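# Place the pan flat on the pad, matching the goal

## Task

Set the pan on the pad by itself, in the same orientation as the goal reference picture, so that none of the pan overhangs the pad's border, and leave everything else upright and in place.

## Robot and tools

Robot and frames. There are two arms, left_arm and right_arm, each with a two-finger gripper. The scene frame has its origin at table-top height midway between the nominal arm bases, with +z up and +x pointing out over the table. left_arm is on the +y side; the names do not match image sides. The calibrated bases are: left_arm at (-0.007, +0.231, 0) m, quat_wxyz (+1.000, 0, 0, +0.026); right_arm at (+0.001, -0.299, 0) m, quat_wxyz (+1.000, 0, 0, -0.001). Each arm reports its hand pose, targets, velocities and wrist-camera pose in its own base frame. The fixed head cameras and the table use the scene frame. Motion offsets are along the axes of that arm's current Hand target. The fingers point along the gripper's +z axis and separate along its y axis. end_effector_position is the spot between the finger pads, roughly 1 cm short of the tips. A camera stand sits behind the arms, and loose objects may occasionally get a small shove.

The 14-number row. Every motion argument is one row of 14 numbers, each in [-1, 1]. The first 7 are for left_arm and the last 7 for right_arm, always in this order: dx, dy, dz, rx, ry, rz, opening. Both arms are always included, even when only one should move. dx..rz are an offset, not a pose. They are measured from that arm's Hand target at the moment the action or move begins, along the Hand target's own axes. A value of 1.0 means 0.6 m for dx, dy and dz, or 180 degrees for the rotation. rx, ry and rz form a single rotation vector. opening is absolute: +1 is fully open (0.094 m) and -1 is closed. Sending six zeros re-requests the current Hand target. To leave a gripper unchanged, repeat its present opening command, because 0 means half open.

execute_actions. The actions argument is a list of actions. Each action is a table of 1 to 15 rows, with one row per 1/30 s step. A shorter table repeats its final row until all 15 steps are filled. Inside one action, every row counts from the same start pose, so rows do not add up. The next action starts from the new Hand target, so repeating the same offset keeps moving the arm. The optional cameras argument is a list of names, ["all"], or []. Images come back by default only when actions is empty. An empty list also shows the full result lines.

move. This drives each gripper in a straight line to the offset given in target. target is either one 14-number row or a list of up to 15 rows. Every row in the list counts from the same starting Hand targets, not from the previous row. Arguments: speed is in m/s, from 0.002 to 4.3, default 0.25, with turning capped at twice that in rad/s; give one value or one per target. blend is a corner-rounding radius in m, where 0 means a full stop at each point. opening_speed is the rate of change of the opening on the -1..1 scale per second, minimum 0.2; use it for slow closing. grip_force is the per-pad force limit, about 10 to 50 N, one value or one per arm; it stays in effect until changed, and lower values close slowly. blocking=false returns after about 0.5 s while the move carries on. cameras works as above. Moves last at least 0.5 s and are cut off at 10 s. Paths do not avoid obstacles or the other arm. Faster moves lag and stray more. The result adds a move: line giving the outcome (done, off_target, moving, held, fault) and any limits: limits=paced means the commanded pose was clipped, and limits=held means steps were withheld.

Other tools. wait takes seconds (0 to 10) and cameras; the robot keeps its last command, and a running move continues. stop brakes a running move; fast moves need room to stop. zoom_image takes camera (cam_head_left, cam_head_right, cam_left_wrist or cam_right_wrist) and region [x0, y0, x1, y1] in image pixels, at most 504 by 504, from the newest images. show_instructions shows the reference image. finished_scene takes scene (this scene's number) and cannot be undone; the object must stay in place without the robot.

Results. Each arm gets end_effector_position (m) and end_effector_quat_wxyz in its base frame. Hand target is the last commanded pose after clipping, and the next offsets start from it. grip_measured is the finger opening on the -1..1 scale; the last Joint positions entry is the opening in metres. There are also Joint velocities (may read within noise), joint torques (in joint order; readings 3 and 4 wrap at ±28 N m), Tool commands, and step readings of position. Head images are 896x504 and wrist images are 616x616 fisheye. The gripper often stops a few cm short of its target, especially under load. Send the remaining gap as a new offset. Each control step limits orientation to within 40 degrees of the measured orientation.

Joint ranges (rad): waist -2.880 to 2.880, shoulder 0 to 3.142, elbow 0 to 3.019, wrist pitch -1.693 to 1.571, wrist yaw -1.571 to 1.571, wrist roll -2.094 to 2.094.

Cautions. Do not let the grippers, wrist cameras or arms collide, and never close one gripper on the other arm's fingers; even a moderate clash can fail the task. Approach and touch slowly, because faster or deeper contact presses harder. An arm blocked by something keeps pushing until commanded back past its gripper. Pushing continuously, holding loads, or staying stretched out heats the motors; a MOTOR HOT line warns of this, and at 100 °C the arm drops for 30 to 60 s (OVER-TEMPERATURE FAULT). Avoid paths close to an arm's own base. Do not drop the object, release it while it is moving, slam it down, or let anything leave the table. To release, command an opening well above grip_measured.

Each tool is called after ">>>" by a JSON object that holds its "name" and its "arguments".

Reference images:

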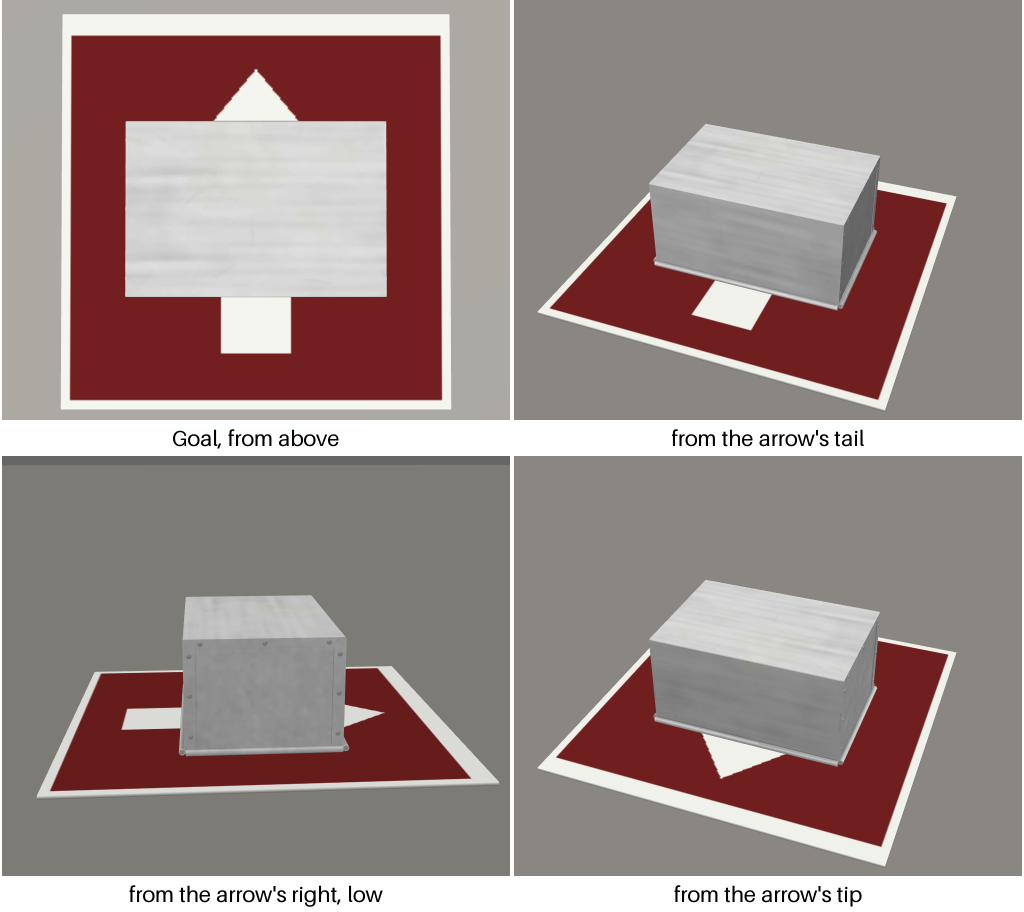

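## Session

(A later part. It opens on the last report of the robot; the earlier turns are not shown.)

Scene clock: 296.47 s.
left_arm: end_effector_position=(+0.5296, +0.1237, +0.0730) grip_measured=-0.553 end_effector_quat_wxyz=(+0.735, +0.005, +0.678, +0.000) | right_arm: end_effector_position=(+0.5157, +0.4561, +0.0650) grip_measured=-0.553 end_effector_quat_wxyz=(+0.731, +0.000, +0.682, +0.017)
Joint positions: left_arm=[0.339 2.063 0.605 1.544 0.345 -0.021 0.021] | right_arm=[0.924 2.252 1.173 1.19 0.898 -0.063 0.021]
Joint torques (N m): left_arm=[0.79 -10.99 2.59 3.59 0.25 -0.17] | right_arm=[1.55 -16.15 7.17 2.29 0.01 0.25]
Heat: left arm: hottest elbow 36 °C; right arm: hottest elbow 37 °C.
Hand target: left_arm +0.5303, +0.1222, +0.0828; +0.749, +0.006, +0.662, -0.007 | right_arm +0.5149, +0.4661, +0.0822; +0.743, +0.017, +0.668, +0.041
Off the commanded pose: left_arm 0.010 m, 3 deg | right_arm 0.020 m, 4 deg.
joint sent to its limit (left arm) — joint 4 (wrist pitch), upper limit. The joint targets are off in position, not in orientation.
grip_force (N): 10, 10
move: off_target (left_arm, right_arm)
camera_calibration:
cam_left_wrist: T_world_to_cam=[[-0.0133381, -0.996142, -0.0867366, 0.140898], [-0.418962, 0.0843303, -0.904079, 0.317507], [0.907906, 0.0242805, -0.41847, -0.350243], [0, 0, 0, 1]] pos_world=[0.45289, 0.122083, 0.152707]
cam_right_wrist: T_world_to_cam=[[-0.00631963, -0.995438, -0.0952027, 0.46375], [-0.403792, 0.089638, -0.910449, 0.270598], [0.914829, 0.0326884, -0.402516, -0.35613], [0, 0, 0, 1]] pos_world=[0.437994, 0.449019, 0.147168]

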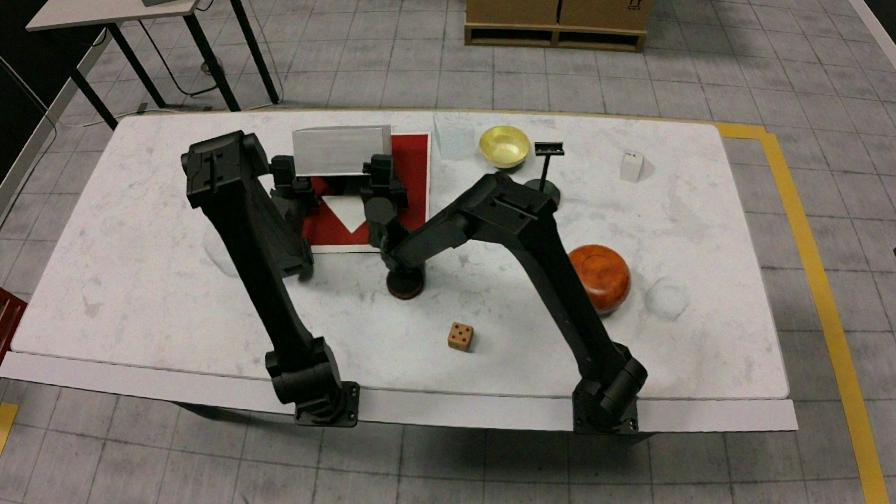

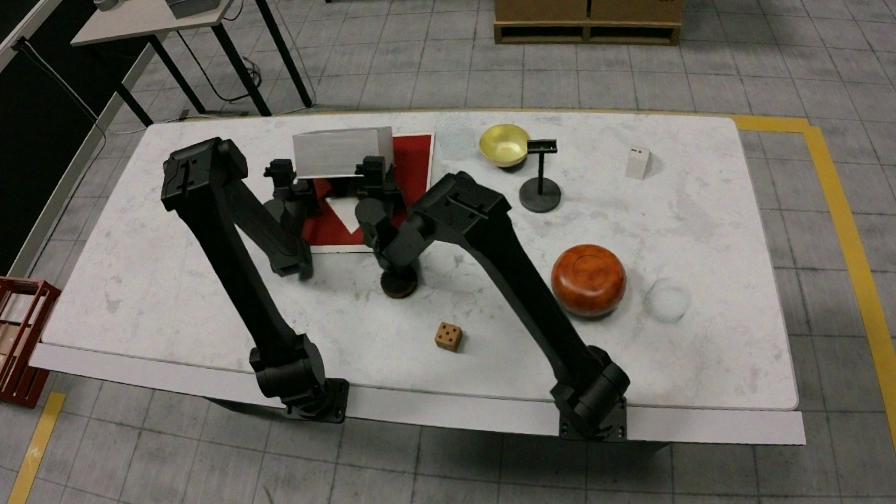

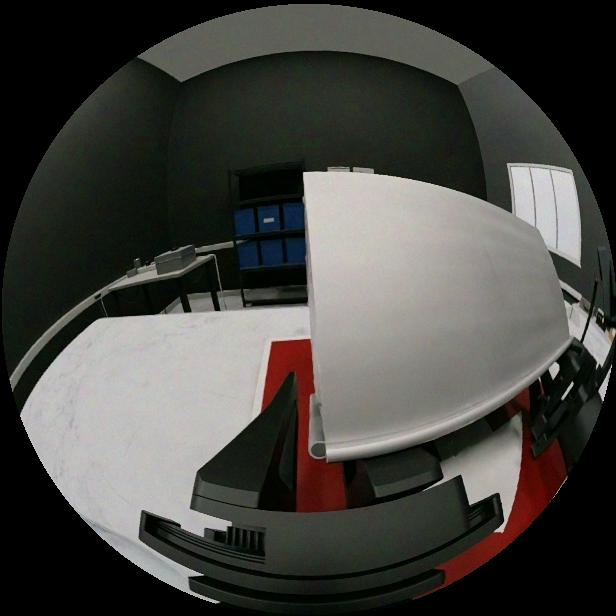

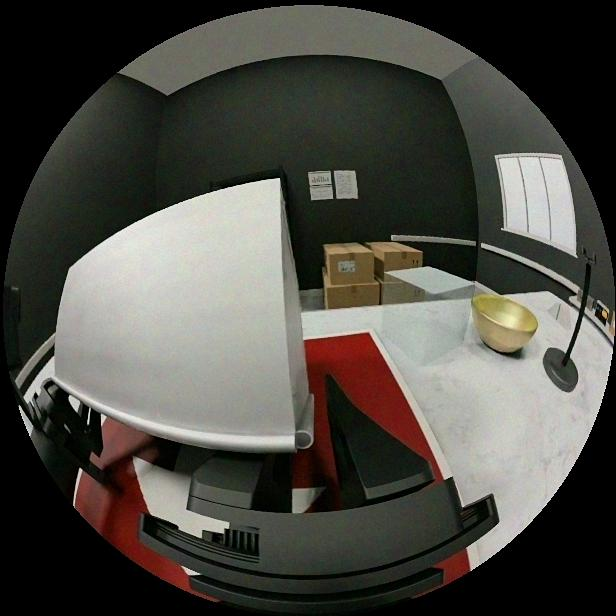

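>>> {"name": "move", "arguments": {"target": [0.0035,-0.0005,-0.0257,0,0.0139,0,-0.55, 0.004,0.002,-0.0255,0,0.0139,0,-0.55], "speed": 0.03, "cameras": ["cam_left_wrist","cam_right_wrist"]}}

Scene clock: 298.53 s.
left_arm: end_effector_position=(+0.5142, +0.1184, +0.0613) grip_measured=-0.553 end_effector_quat_wxyz=(+0.721, +0.003, +0.693, -0.008) | right_arm: end_effector_position=(+0.5057, +0.4554, +0.0572) grip_measured=-0.553 end_effector_quat_wxyz=(+0.723, +0.004, +0.691, +0.015)
Joint positions: left_arm=[0.343 2.063 0.562 1.544 0.359 -0.021 0.021] | right_arm=[0.939 2.247 1.154 1.168 0.923 -0.034 0.021]
Joint torques (N m): left_arm=[1.03 -12.69 2.02 2.55 0.25 -0.01] | right_arm=[1.85 -17.55 5.76 0.79 -0.03 0.4]
Heat: left arm: hottest elbow 36 °C; right arm: hottest elbow 37 °C.
Hand target: left_arm +0.5153, +0.1222, +0.0788; +0.735, +0.006, +0.678, -0.007 | right_arm +0.4999, +0.4671, +0.0782; +0.728, +0.016, +0.684, +0.041
Off the commanded pose: left_arm 0.018 m, 2 deg | right_arm 0.025 m, 3 deg.
grip_force (N): 10, 10
move: off_target (left_arm, right_arm)
camera_calibration:
cam_left_wrist: T_world_to_cam=[[-0.02574, -0.997045, -0.07238, 0.140117], [-0.454807, 0.0761566, -0.887328, 0.319241], [0.890218, 0.0100791, -0.455423, -0.328037], [0, 0, 0, 1]] pos_world=[0.440824, 0.118697, 0.144017]
cam_right_wrist: T_world_to_cam=[[-0.0159923, -0.995156, -0.0969979, 0.467125], [-0.424286, 0.0945973, -0.900573, 0.267088], [0.905387, 0.0267527, -0.423744, -0.341332], [0, 0, 0, 1]] pos_world=[0.42983, 0.448728, 0.141205]
Images, in order (width x height): cam_left_wrist 616x616, cam_right_wrist 616x616.

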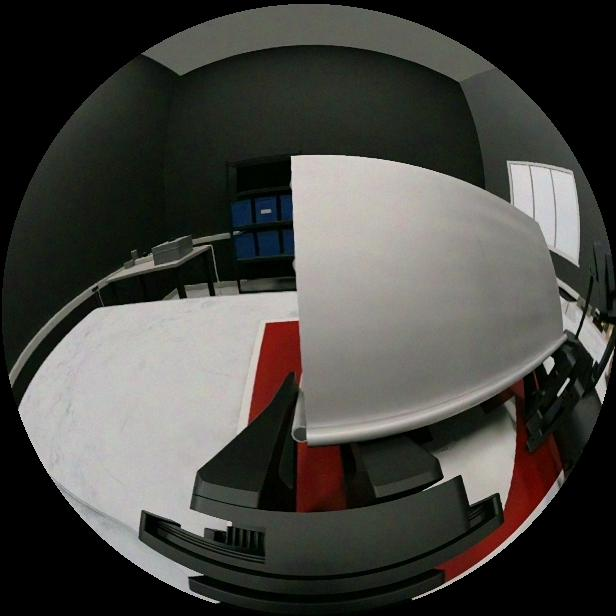

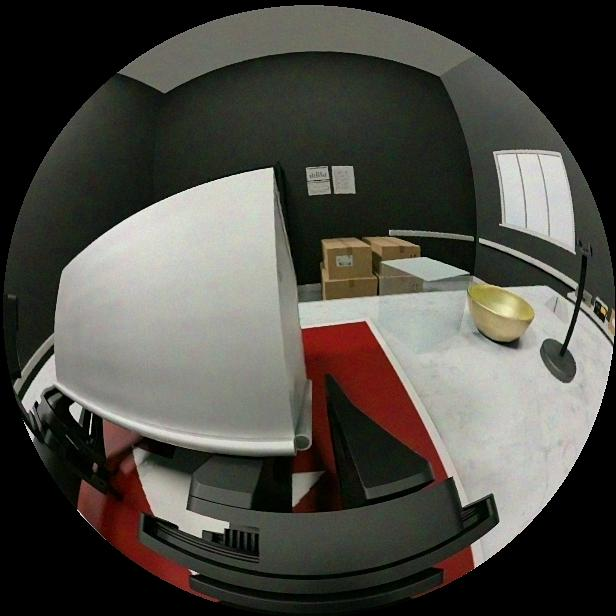

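>>> {"name": "move", "arguments": {"target": [0.0337,-0.001,-0.0597,0,0.0556,0,-0.55, 0.0378,0.0025,-0.0625,0,0.0556,0,-0.55], "speed": 0.03, "cameras": ["all"]}}

Scene clock: 303.23 s.
left_arm: end_effector_position=(+0.4761, +0.1205, +0.0363) grip_measured=-0.553 end_effector_quat_wxyz=(+0.657, -0.005, +0.753, -0.012) | right_arm: end_effector_position=(+0.4671, +0.4587, +0.0261) grip_measured=-0.553 end_effector_quat_wxyz=(+0.658, -0.006, +0.753, +0.019)
Joint positions: left_arm=[0.385 1.974 0.459 1.368 0.393 0.033 0.021] | right_arm=[0.994 2.169 1.079 0.86 0.946 0.209 0.021]
Joint torques (N m): left_arm=[1.03 -12.28 2.32 2.11 0.32 0.2] | right_arm=[1.08 -17.61 5.98 0.8 0.2 0.36]
Heat: left arm: hottest elbow 35 °C; right arm: hottest elbow 37 °C.
Hand target: left_arm +0.4812, +0.1222, +0.0558; +0.673, +0.007, +0.740, -0.006 | right_arm +0.4638, +0.4692, +0.0534; +0.666, +0.013, +0.745, +0.042
Off the commanded pose: left_arm 0.020 m, 3 deg | right_arm 0.029 m, 4 deg.
grip_force (N): 10, 10
move: off_target (left_arm, right_arm)
camera_calibration:
cam_left_wrist: T_world_to_cam=[[-0.0317562, -0.998158, -0.0516864, 0.141627], [-0.603837, 0.0603681, -0.794819, 0.349179], [0.796475, 0.00596976, -0.604642, -0.255031], [0, 0, 0, 1]] pos_world=[0.418471, 0.121809, 0.130652]
cam_right_wrist: T_world_to_cam=[[-0.0112226, -0.996345, -0.0846838, 0.4648], [-0.579697, 0.0754879, -0.811328, 0.301442], [0.814755, 0.0399858, -0.578426, -0.279327], [0, 0, 0, 1]] pos_world=[0.407544, 0.451515, 0.12236]

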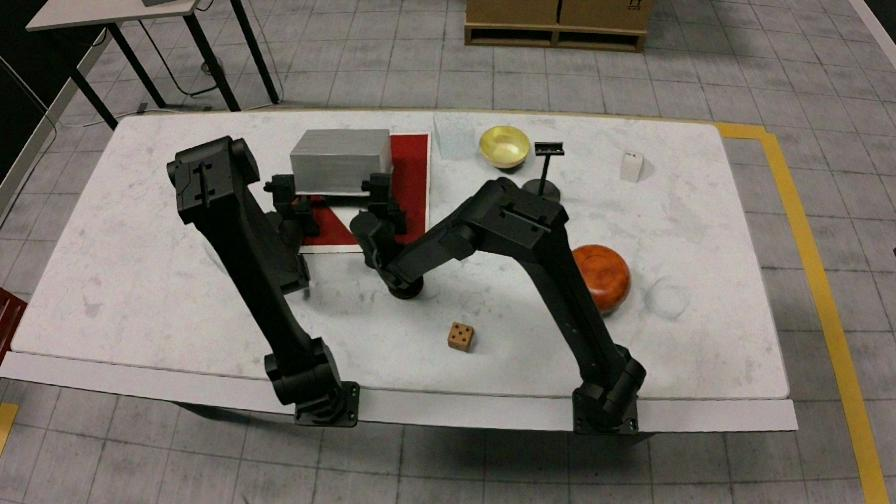

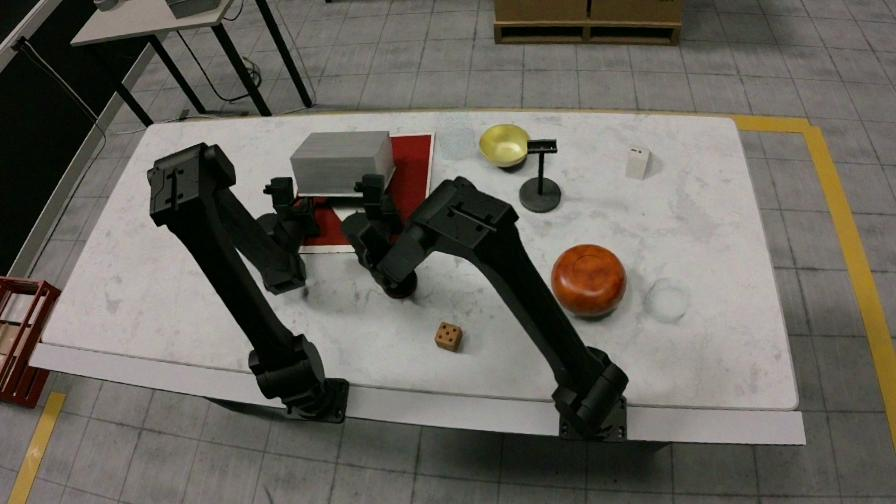

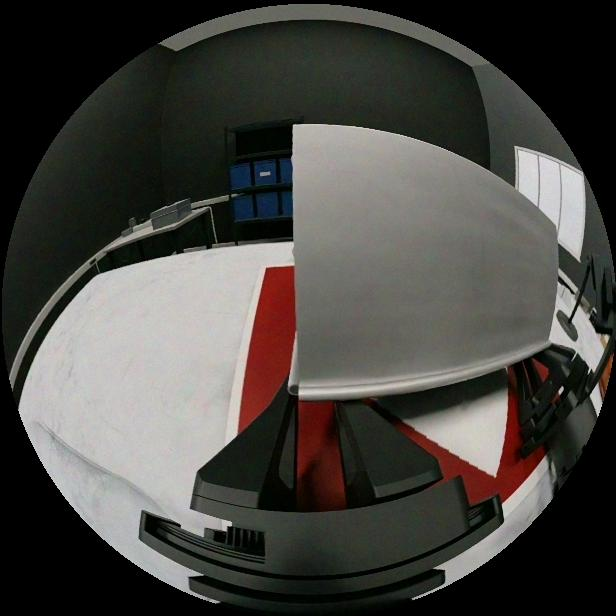

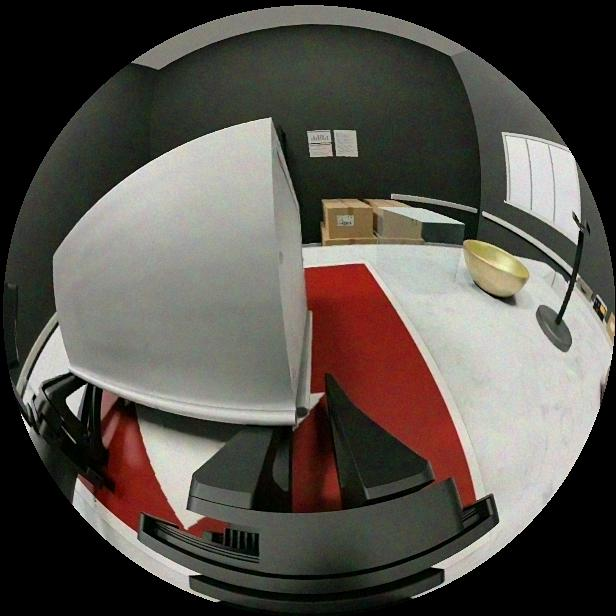

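>>> {"name": "move", "arguments": {"target": [0.0177,0.0015,-0.0084,0,0.0389,0,-0.55, 0.012,0.0025,-0.0322,0,0.0389,0,-0.55], "speed": 0.03, "cameras": ["cam_left_wrist","cam_right_wrist"]}}

Scene clock: 307.20 s.
left_arm: end_effector_position=(+0.4690, +0.1208, +0.0263) grip_measured=-0.553 end_effector_quat_wxyz=(+0.610, -0.004, +0.792, -0.013) | right_arm: end_effector_position=(+0.4437, +0.4597, +0.0186) grip_measured=-0.553 end_effector_quat_wxyz=(+0.610, -0.010, +0.792, +0.016)
Joint positions: left_arm=[0.391 1.883 0.447 1.156 0.393 0.085 0.021] | right_arm=[1.025 2.094 1.055 0.593 0.937 0.382 0.021]
Joint torques (N m): left_arm=[1.03 -11.81 3.02 2.04 0.28 0.21] | right_arm=[1.79 -16.97 6.57 0.69 0.12 0.41]
Heat: left arm: hottest elbow 35 °C; right arm: hottest elbow 36 °C.
Hand target: left_arm +0.4752, +0.1232, +0.0457; +0.626, +0.007, +0.780, -0.006 | right_arm +0.4438, +0.4704, +0.0485; +0.619, +0.010, +0.784, +0.043
Off the commanded pose: left_arm 0.020 m, 3 deg | right_arm 0.032 m, 4 deg.
grip_force (N): 10, 10
move: off_target (left_arm, right_arm)
camera_calibration:
cam_left_wrist: T_world_to_cam=[[-0.0419438, -0.997972, -0.0478895, 0.145804], [-0.696447, 0.0635713, -0.714786, 0.377912], [0.716381, 0.00337165, -0.697701, -0.21506], [0, 0, 0, 1]] pos_world=[0.423377, 0.122209, 0.127061]
cam_right_wrist: T_world_to_cam=[[-0.0155403, -0.997318, -0.0715252, 0.466969], [-0.676362, 0.0631695, -0.733856, 0.328765], [0.736405, 0.0369727, -0.67553, -0.22673], [0, 0, 0, 1]] pos_world=[0.396586, 0.453331, 0.121503]
Images, in order (width x height): cam_left_wrist 616x616, cam_right_wrist 616x616.

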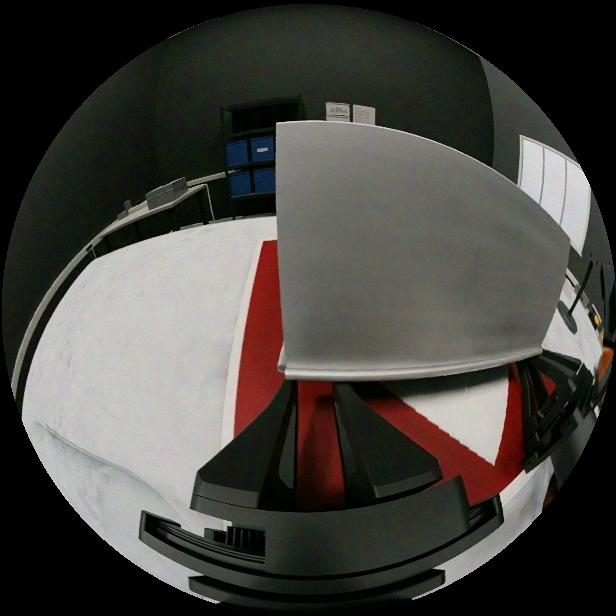

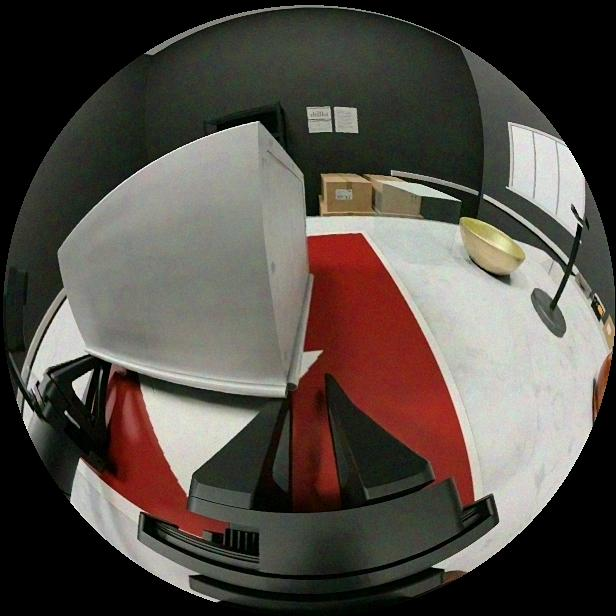

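>>> {"name": "move", "arguments": {"target": [0.0175,0,-0.0558,0,0,0,-0.55, 0.0137,0.0053,-0.0567,0,0,0,-0.55], "speed": 0.03, "cameras": ["all"]}}

Scene clock: 309.47 s.
left_arm: end_effector_position=(+0.4369, +0.1172, +0.0230) grip_measured=-0.553 end_effector_quat_wxyz=(+0.603, -0.008, +0.797, -0.022) | right_arm: end_effector_position=(+0.4064, +0.4660, +0.0210) grip_measured=-0.553 end_effector_quat_wxyz=(+0.610, -0.013, +0.792, +0.022)
Joint positions: left_arm=[0.426 1.865 0.368 1.193 0.436 0.085 0.021] | right_arm=[1.091 2.065 1.01 0.578 0.984 0.427 0.021]
Joint torques (N m): left_arm=[1.03 -10.46 2.1 3.43 0.35 0.23] | right_arm=[1.38 -16.91 6.48 0.79 0.44 0.41]
Heat: left arm: hottest elbow 35 °C; right arm: hottest elbow 36 °C.
Hand target: left_arm +0.4402, +0.1238, +0.0427; +0.626, +0.007, +0.780, -0.006 | right_arm +0.4087, +0.4722, +0.0486; +0.619, +0.010, +0.784, +0.043
Off the commanded pose: left_arm 0.021 m, 4 deg | right_arm 0.028 m, 4 deg.
grip_force (N): 10, 10
move: off_target (left_arm, right_arm)
camera_calibration:
cam_left_wrist: T_world_to_cam=[[-0.0483904, -0.998473, -0.026648, 0.143068], [-0.70763, 0.0530994, -0.704586, 0.359222], [0.704925, -0.0152382, -0.709118, -0.186931], [0, 0, 0, 1]] pos_world=[0.392891, 0.120927, 0.124359]
cam_right_wrist: T_world_to_cam=[[-0.00344234, -0.996994, -0.0773998, 0.467956], [-0.676047, 0.059353, -0.734464, 0.306681], [0.736851, 0.0497976, -0.674219, -0.204036], [0, 0, 0, 1]] pos_world=[0.359285, 0.458507, 0.123901]

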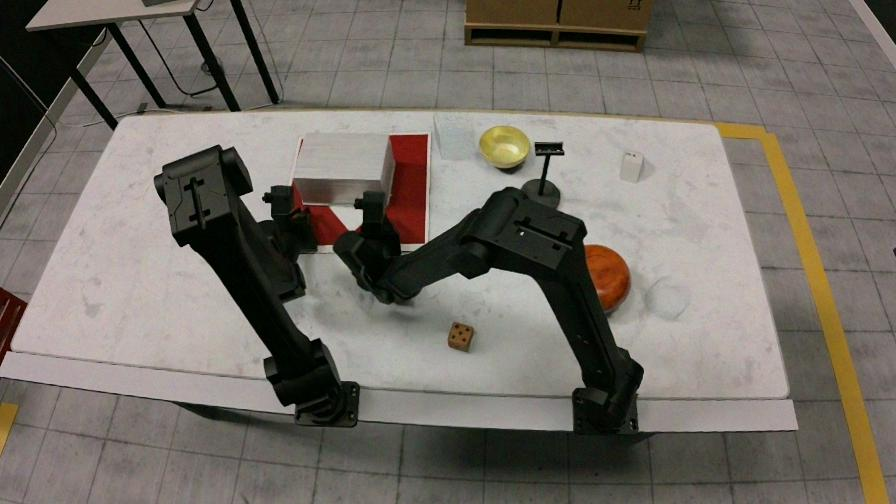

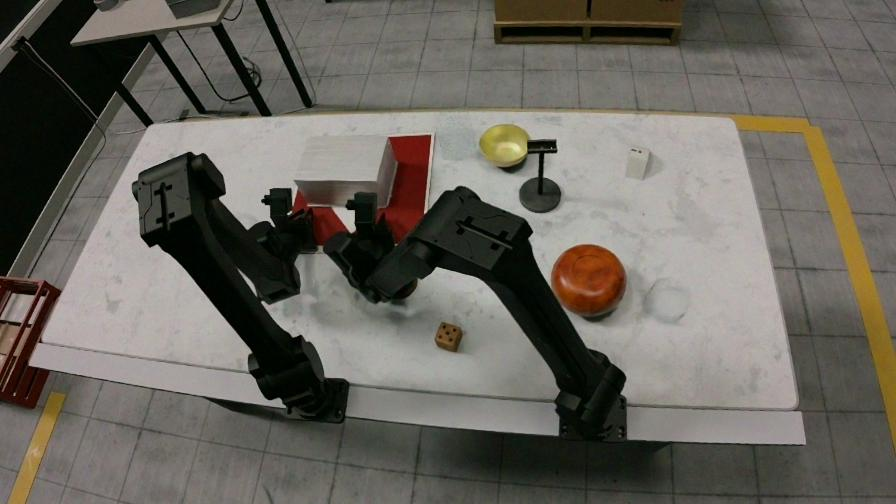

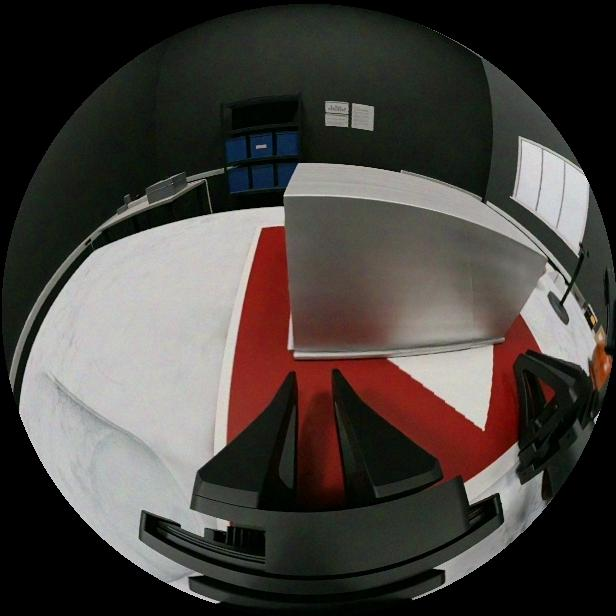

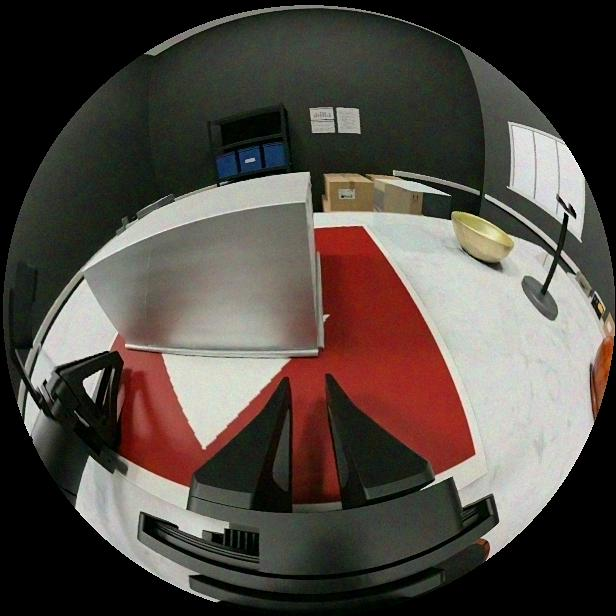

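>>> {"name": "move", "arguments": {"target": [[-0.09,0,-0.05,0,0,0,-0.5, -0.09,0,-0.05,0,0,0,-0.5],[-0.2,0,-0.10,0,0,0,-0.5, -0.2,0,-0.10,0,0,0,-0.5]], "speed": 0.12, "blend": 0.02, "cameras": ["all"]}}

Scene clock: 312.43 s.
left_arm: end_effector_position=(+0.3997, +0.1153, +0.1547) grip_measured=-0.503 end_effector_quat_wxyz=(+0.613, -0.004, +0.790, -0.020) | right_arm: end_effector_position=(+0.3819, +0.4510, +0.1551) grip_measured=-0.503 end_effector_quat_wxyz=(+0.611, -0.008, +0.791, +0.020)
Joint positions: left_arm=[0.48 1.173 0.321 0.569 0.489 0.099 0.023] | right_arm=[1.123 1.726 0.979 0.242 1.024 0.463 0.023]
Joint torques (N m): left_arm=[1.03 -5.48 9.09 1.72 0.35 0.22] | right_arm=[1.38 -14.04 9.52 0.72 0.47 0.37]
Heat: left arm: hottest elbow 35 °C; right arm: hottest elbow 36 °C.
Hand target: left_arm +0.4075, +0.1244, +0.1728; +0.626, +0.007, +0.780, -0.006 | right_arm +0.3784, +0.4606, +0.1788; +0.619, +0.010, +0.784, +0.043
Off the commanded pose: left_arm 0.022 m, 3 deg | right_arm 0.026 m, 4 deg.
grip_force (N): 10, 10
move: off_target (left_arm, right_arm)
camera_calibration:
cam_left_wrist: T_world_to_cam=[[-0.0489373, -0.998155, -0.0359338, 0.144546], [-0.689681, 0.0597928, -0.721641, 0.420489], [0.722458, -0.0105323, -0.691335, -0.077642], [0, 0, 0, 1]] pos_world=[0.35317, 0.11832, 0.254959]
cam_right_wrist: T_world_to_cam=[[-0.0154061, -0.996686, -0.07987, 0.468086], [-0.673213, 0.0694006, -0.736184, 0.384093], [0.739288, 0.0424279, -0.672052, -0.0927779], [0, 0, 0, 1]] pos_world=[0.334377, 0.443815, 0.257798]

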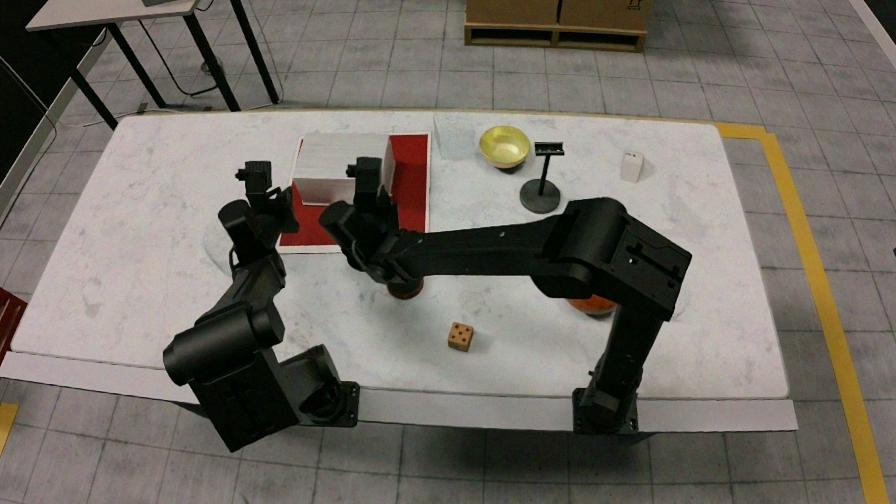

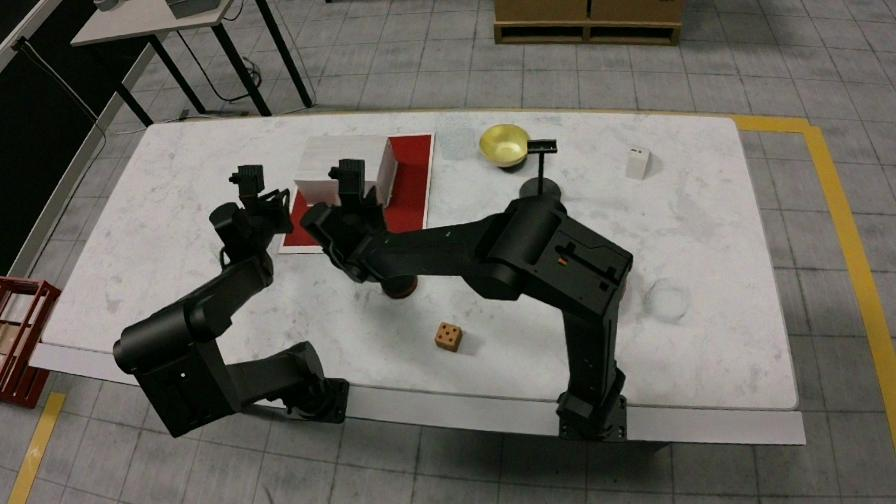

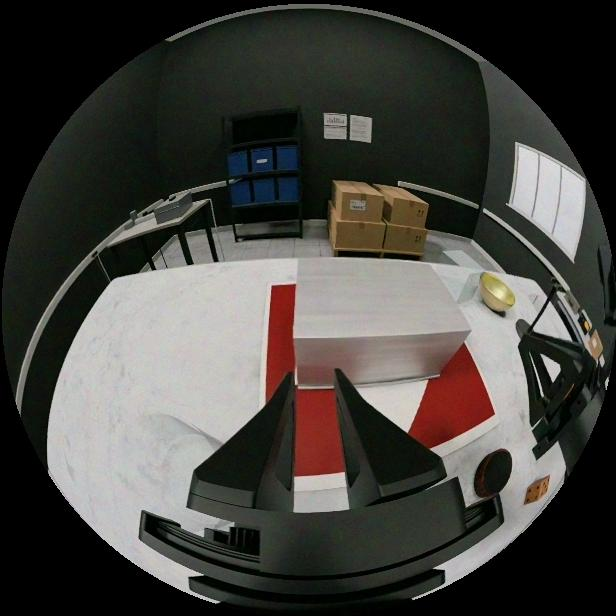

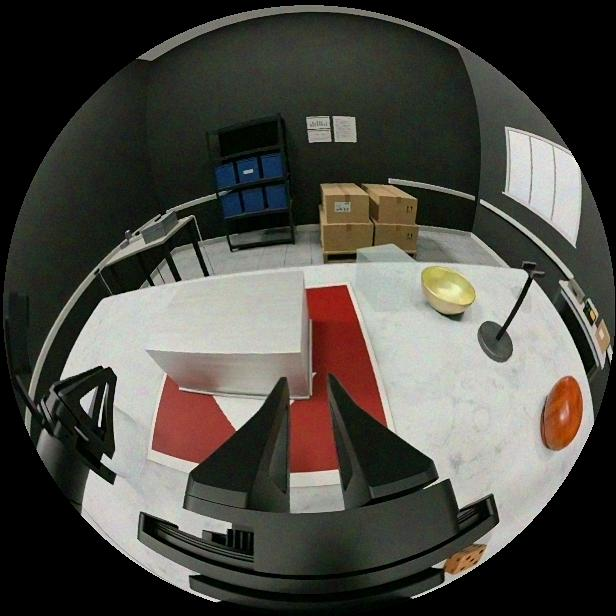

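>>> {"name": "zoom_image", "arguments": {"camera": "cam_head_left", "region": [270, 115, 450, 260]}}

>>> {"name": "zoom_image", "arguments": {"camera": "cam_left_wrist", "region": [240, 240, 520, 500]}}

Scaled by 2.800 from the camera's 896x504 image, which has a finer 1280x720 frame.

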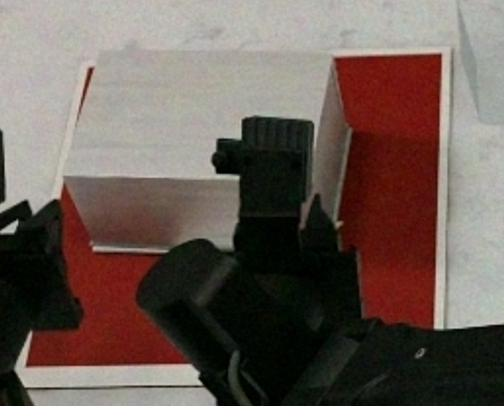

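Scaled by 1.800 from the camera's 616x616 image, which has a finer 880x880 frame.

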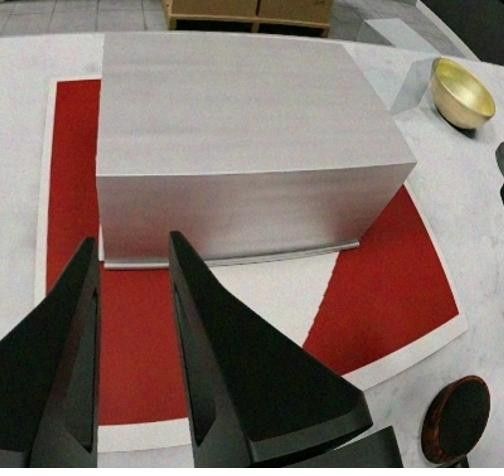

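>>> {"name": "finished_scene", "arguments": {"scene": 1}}

The scene is finished: the task was done.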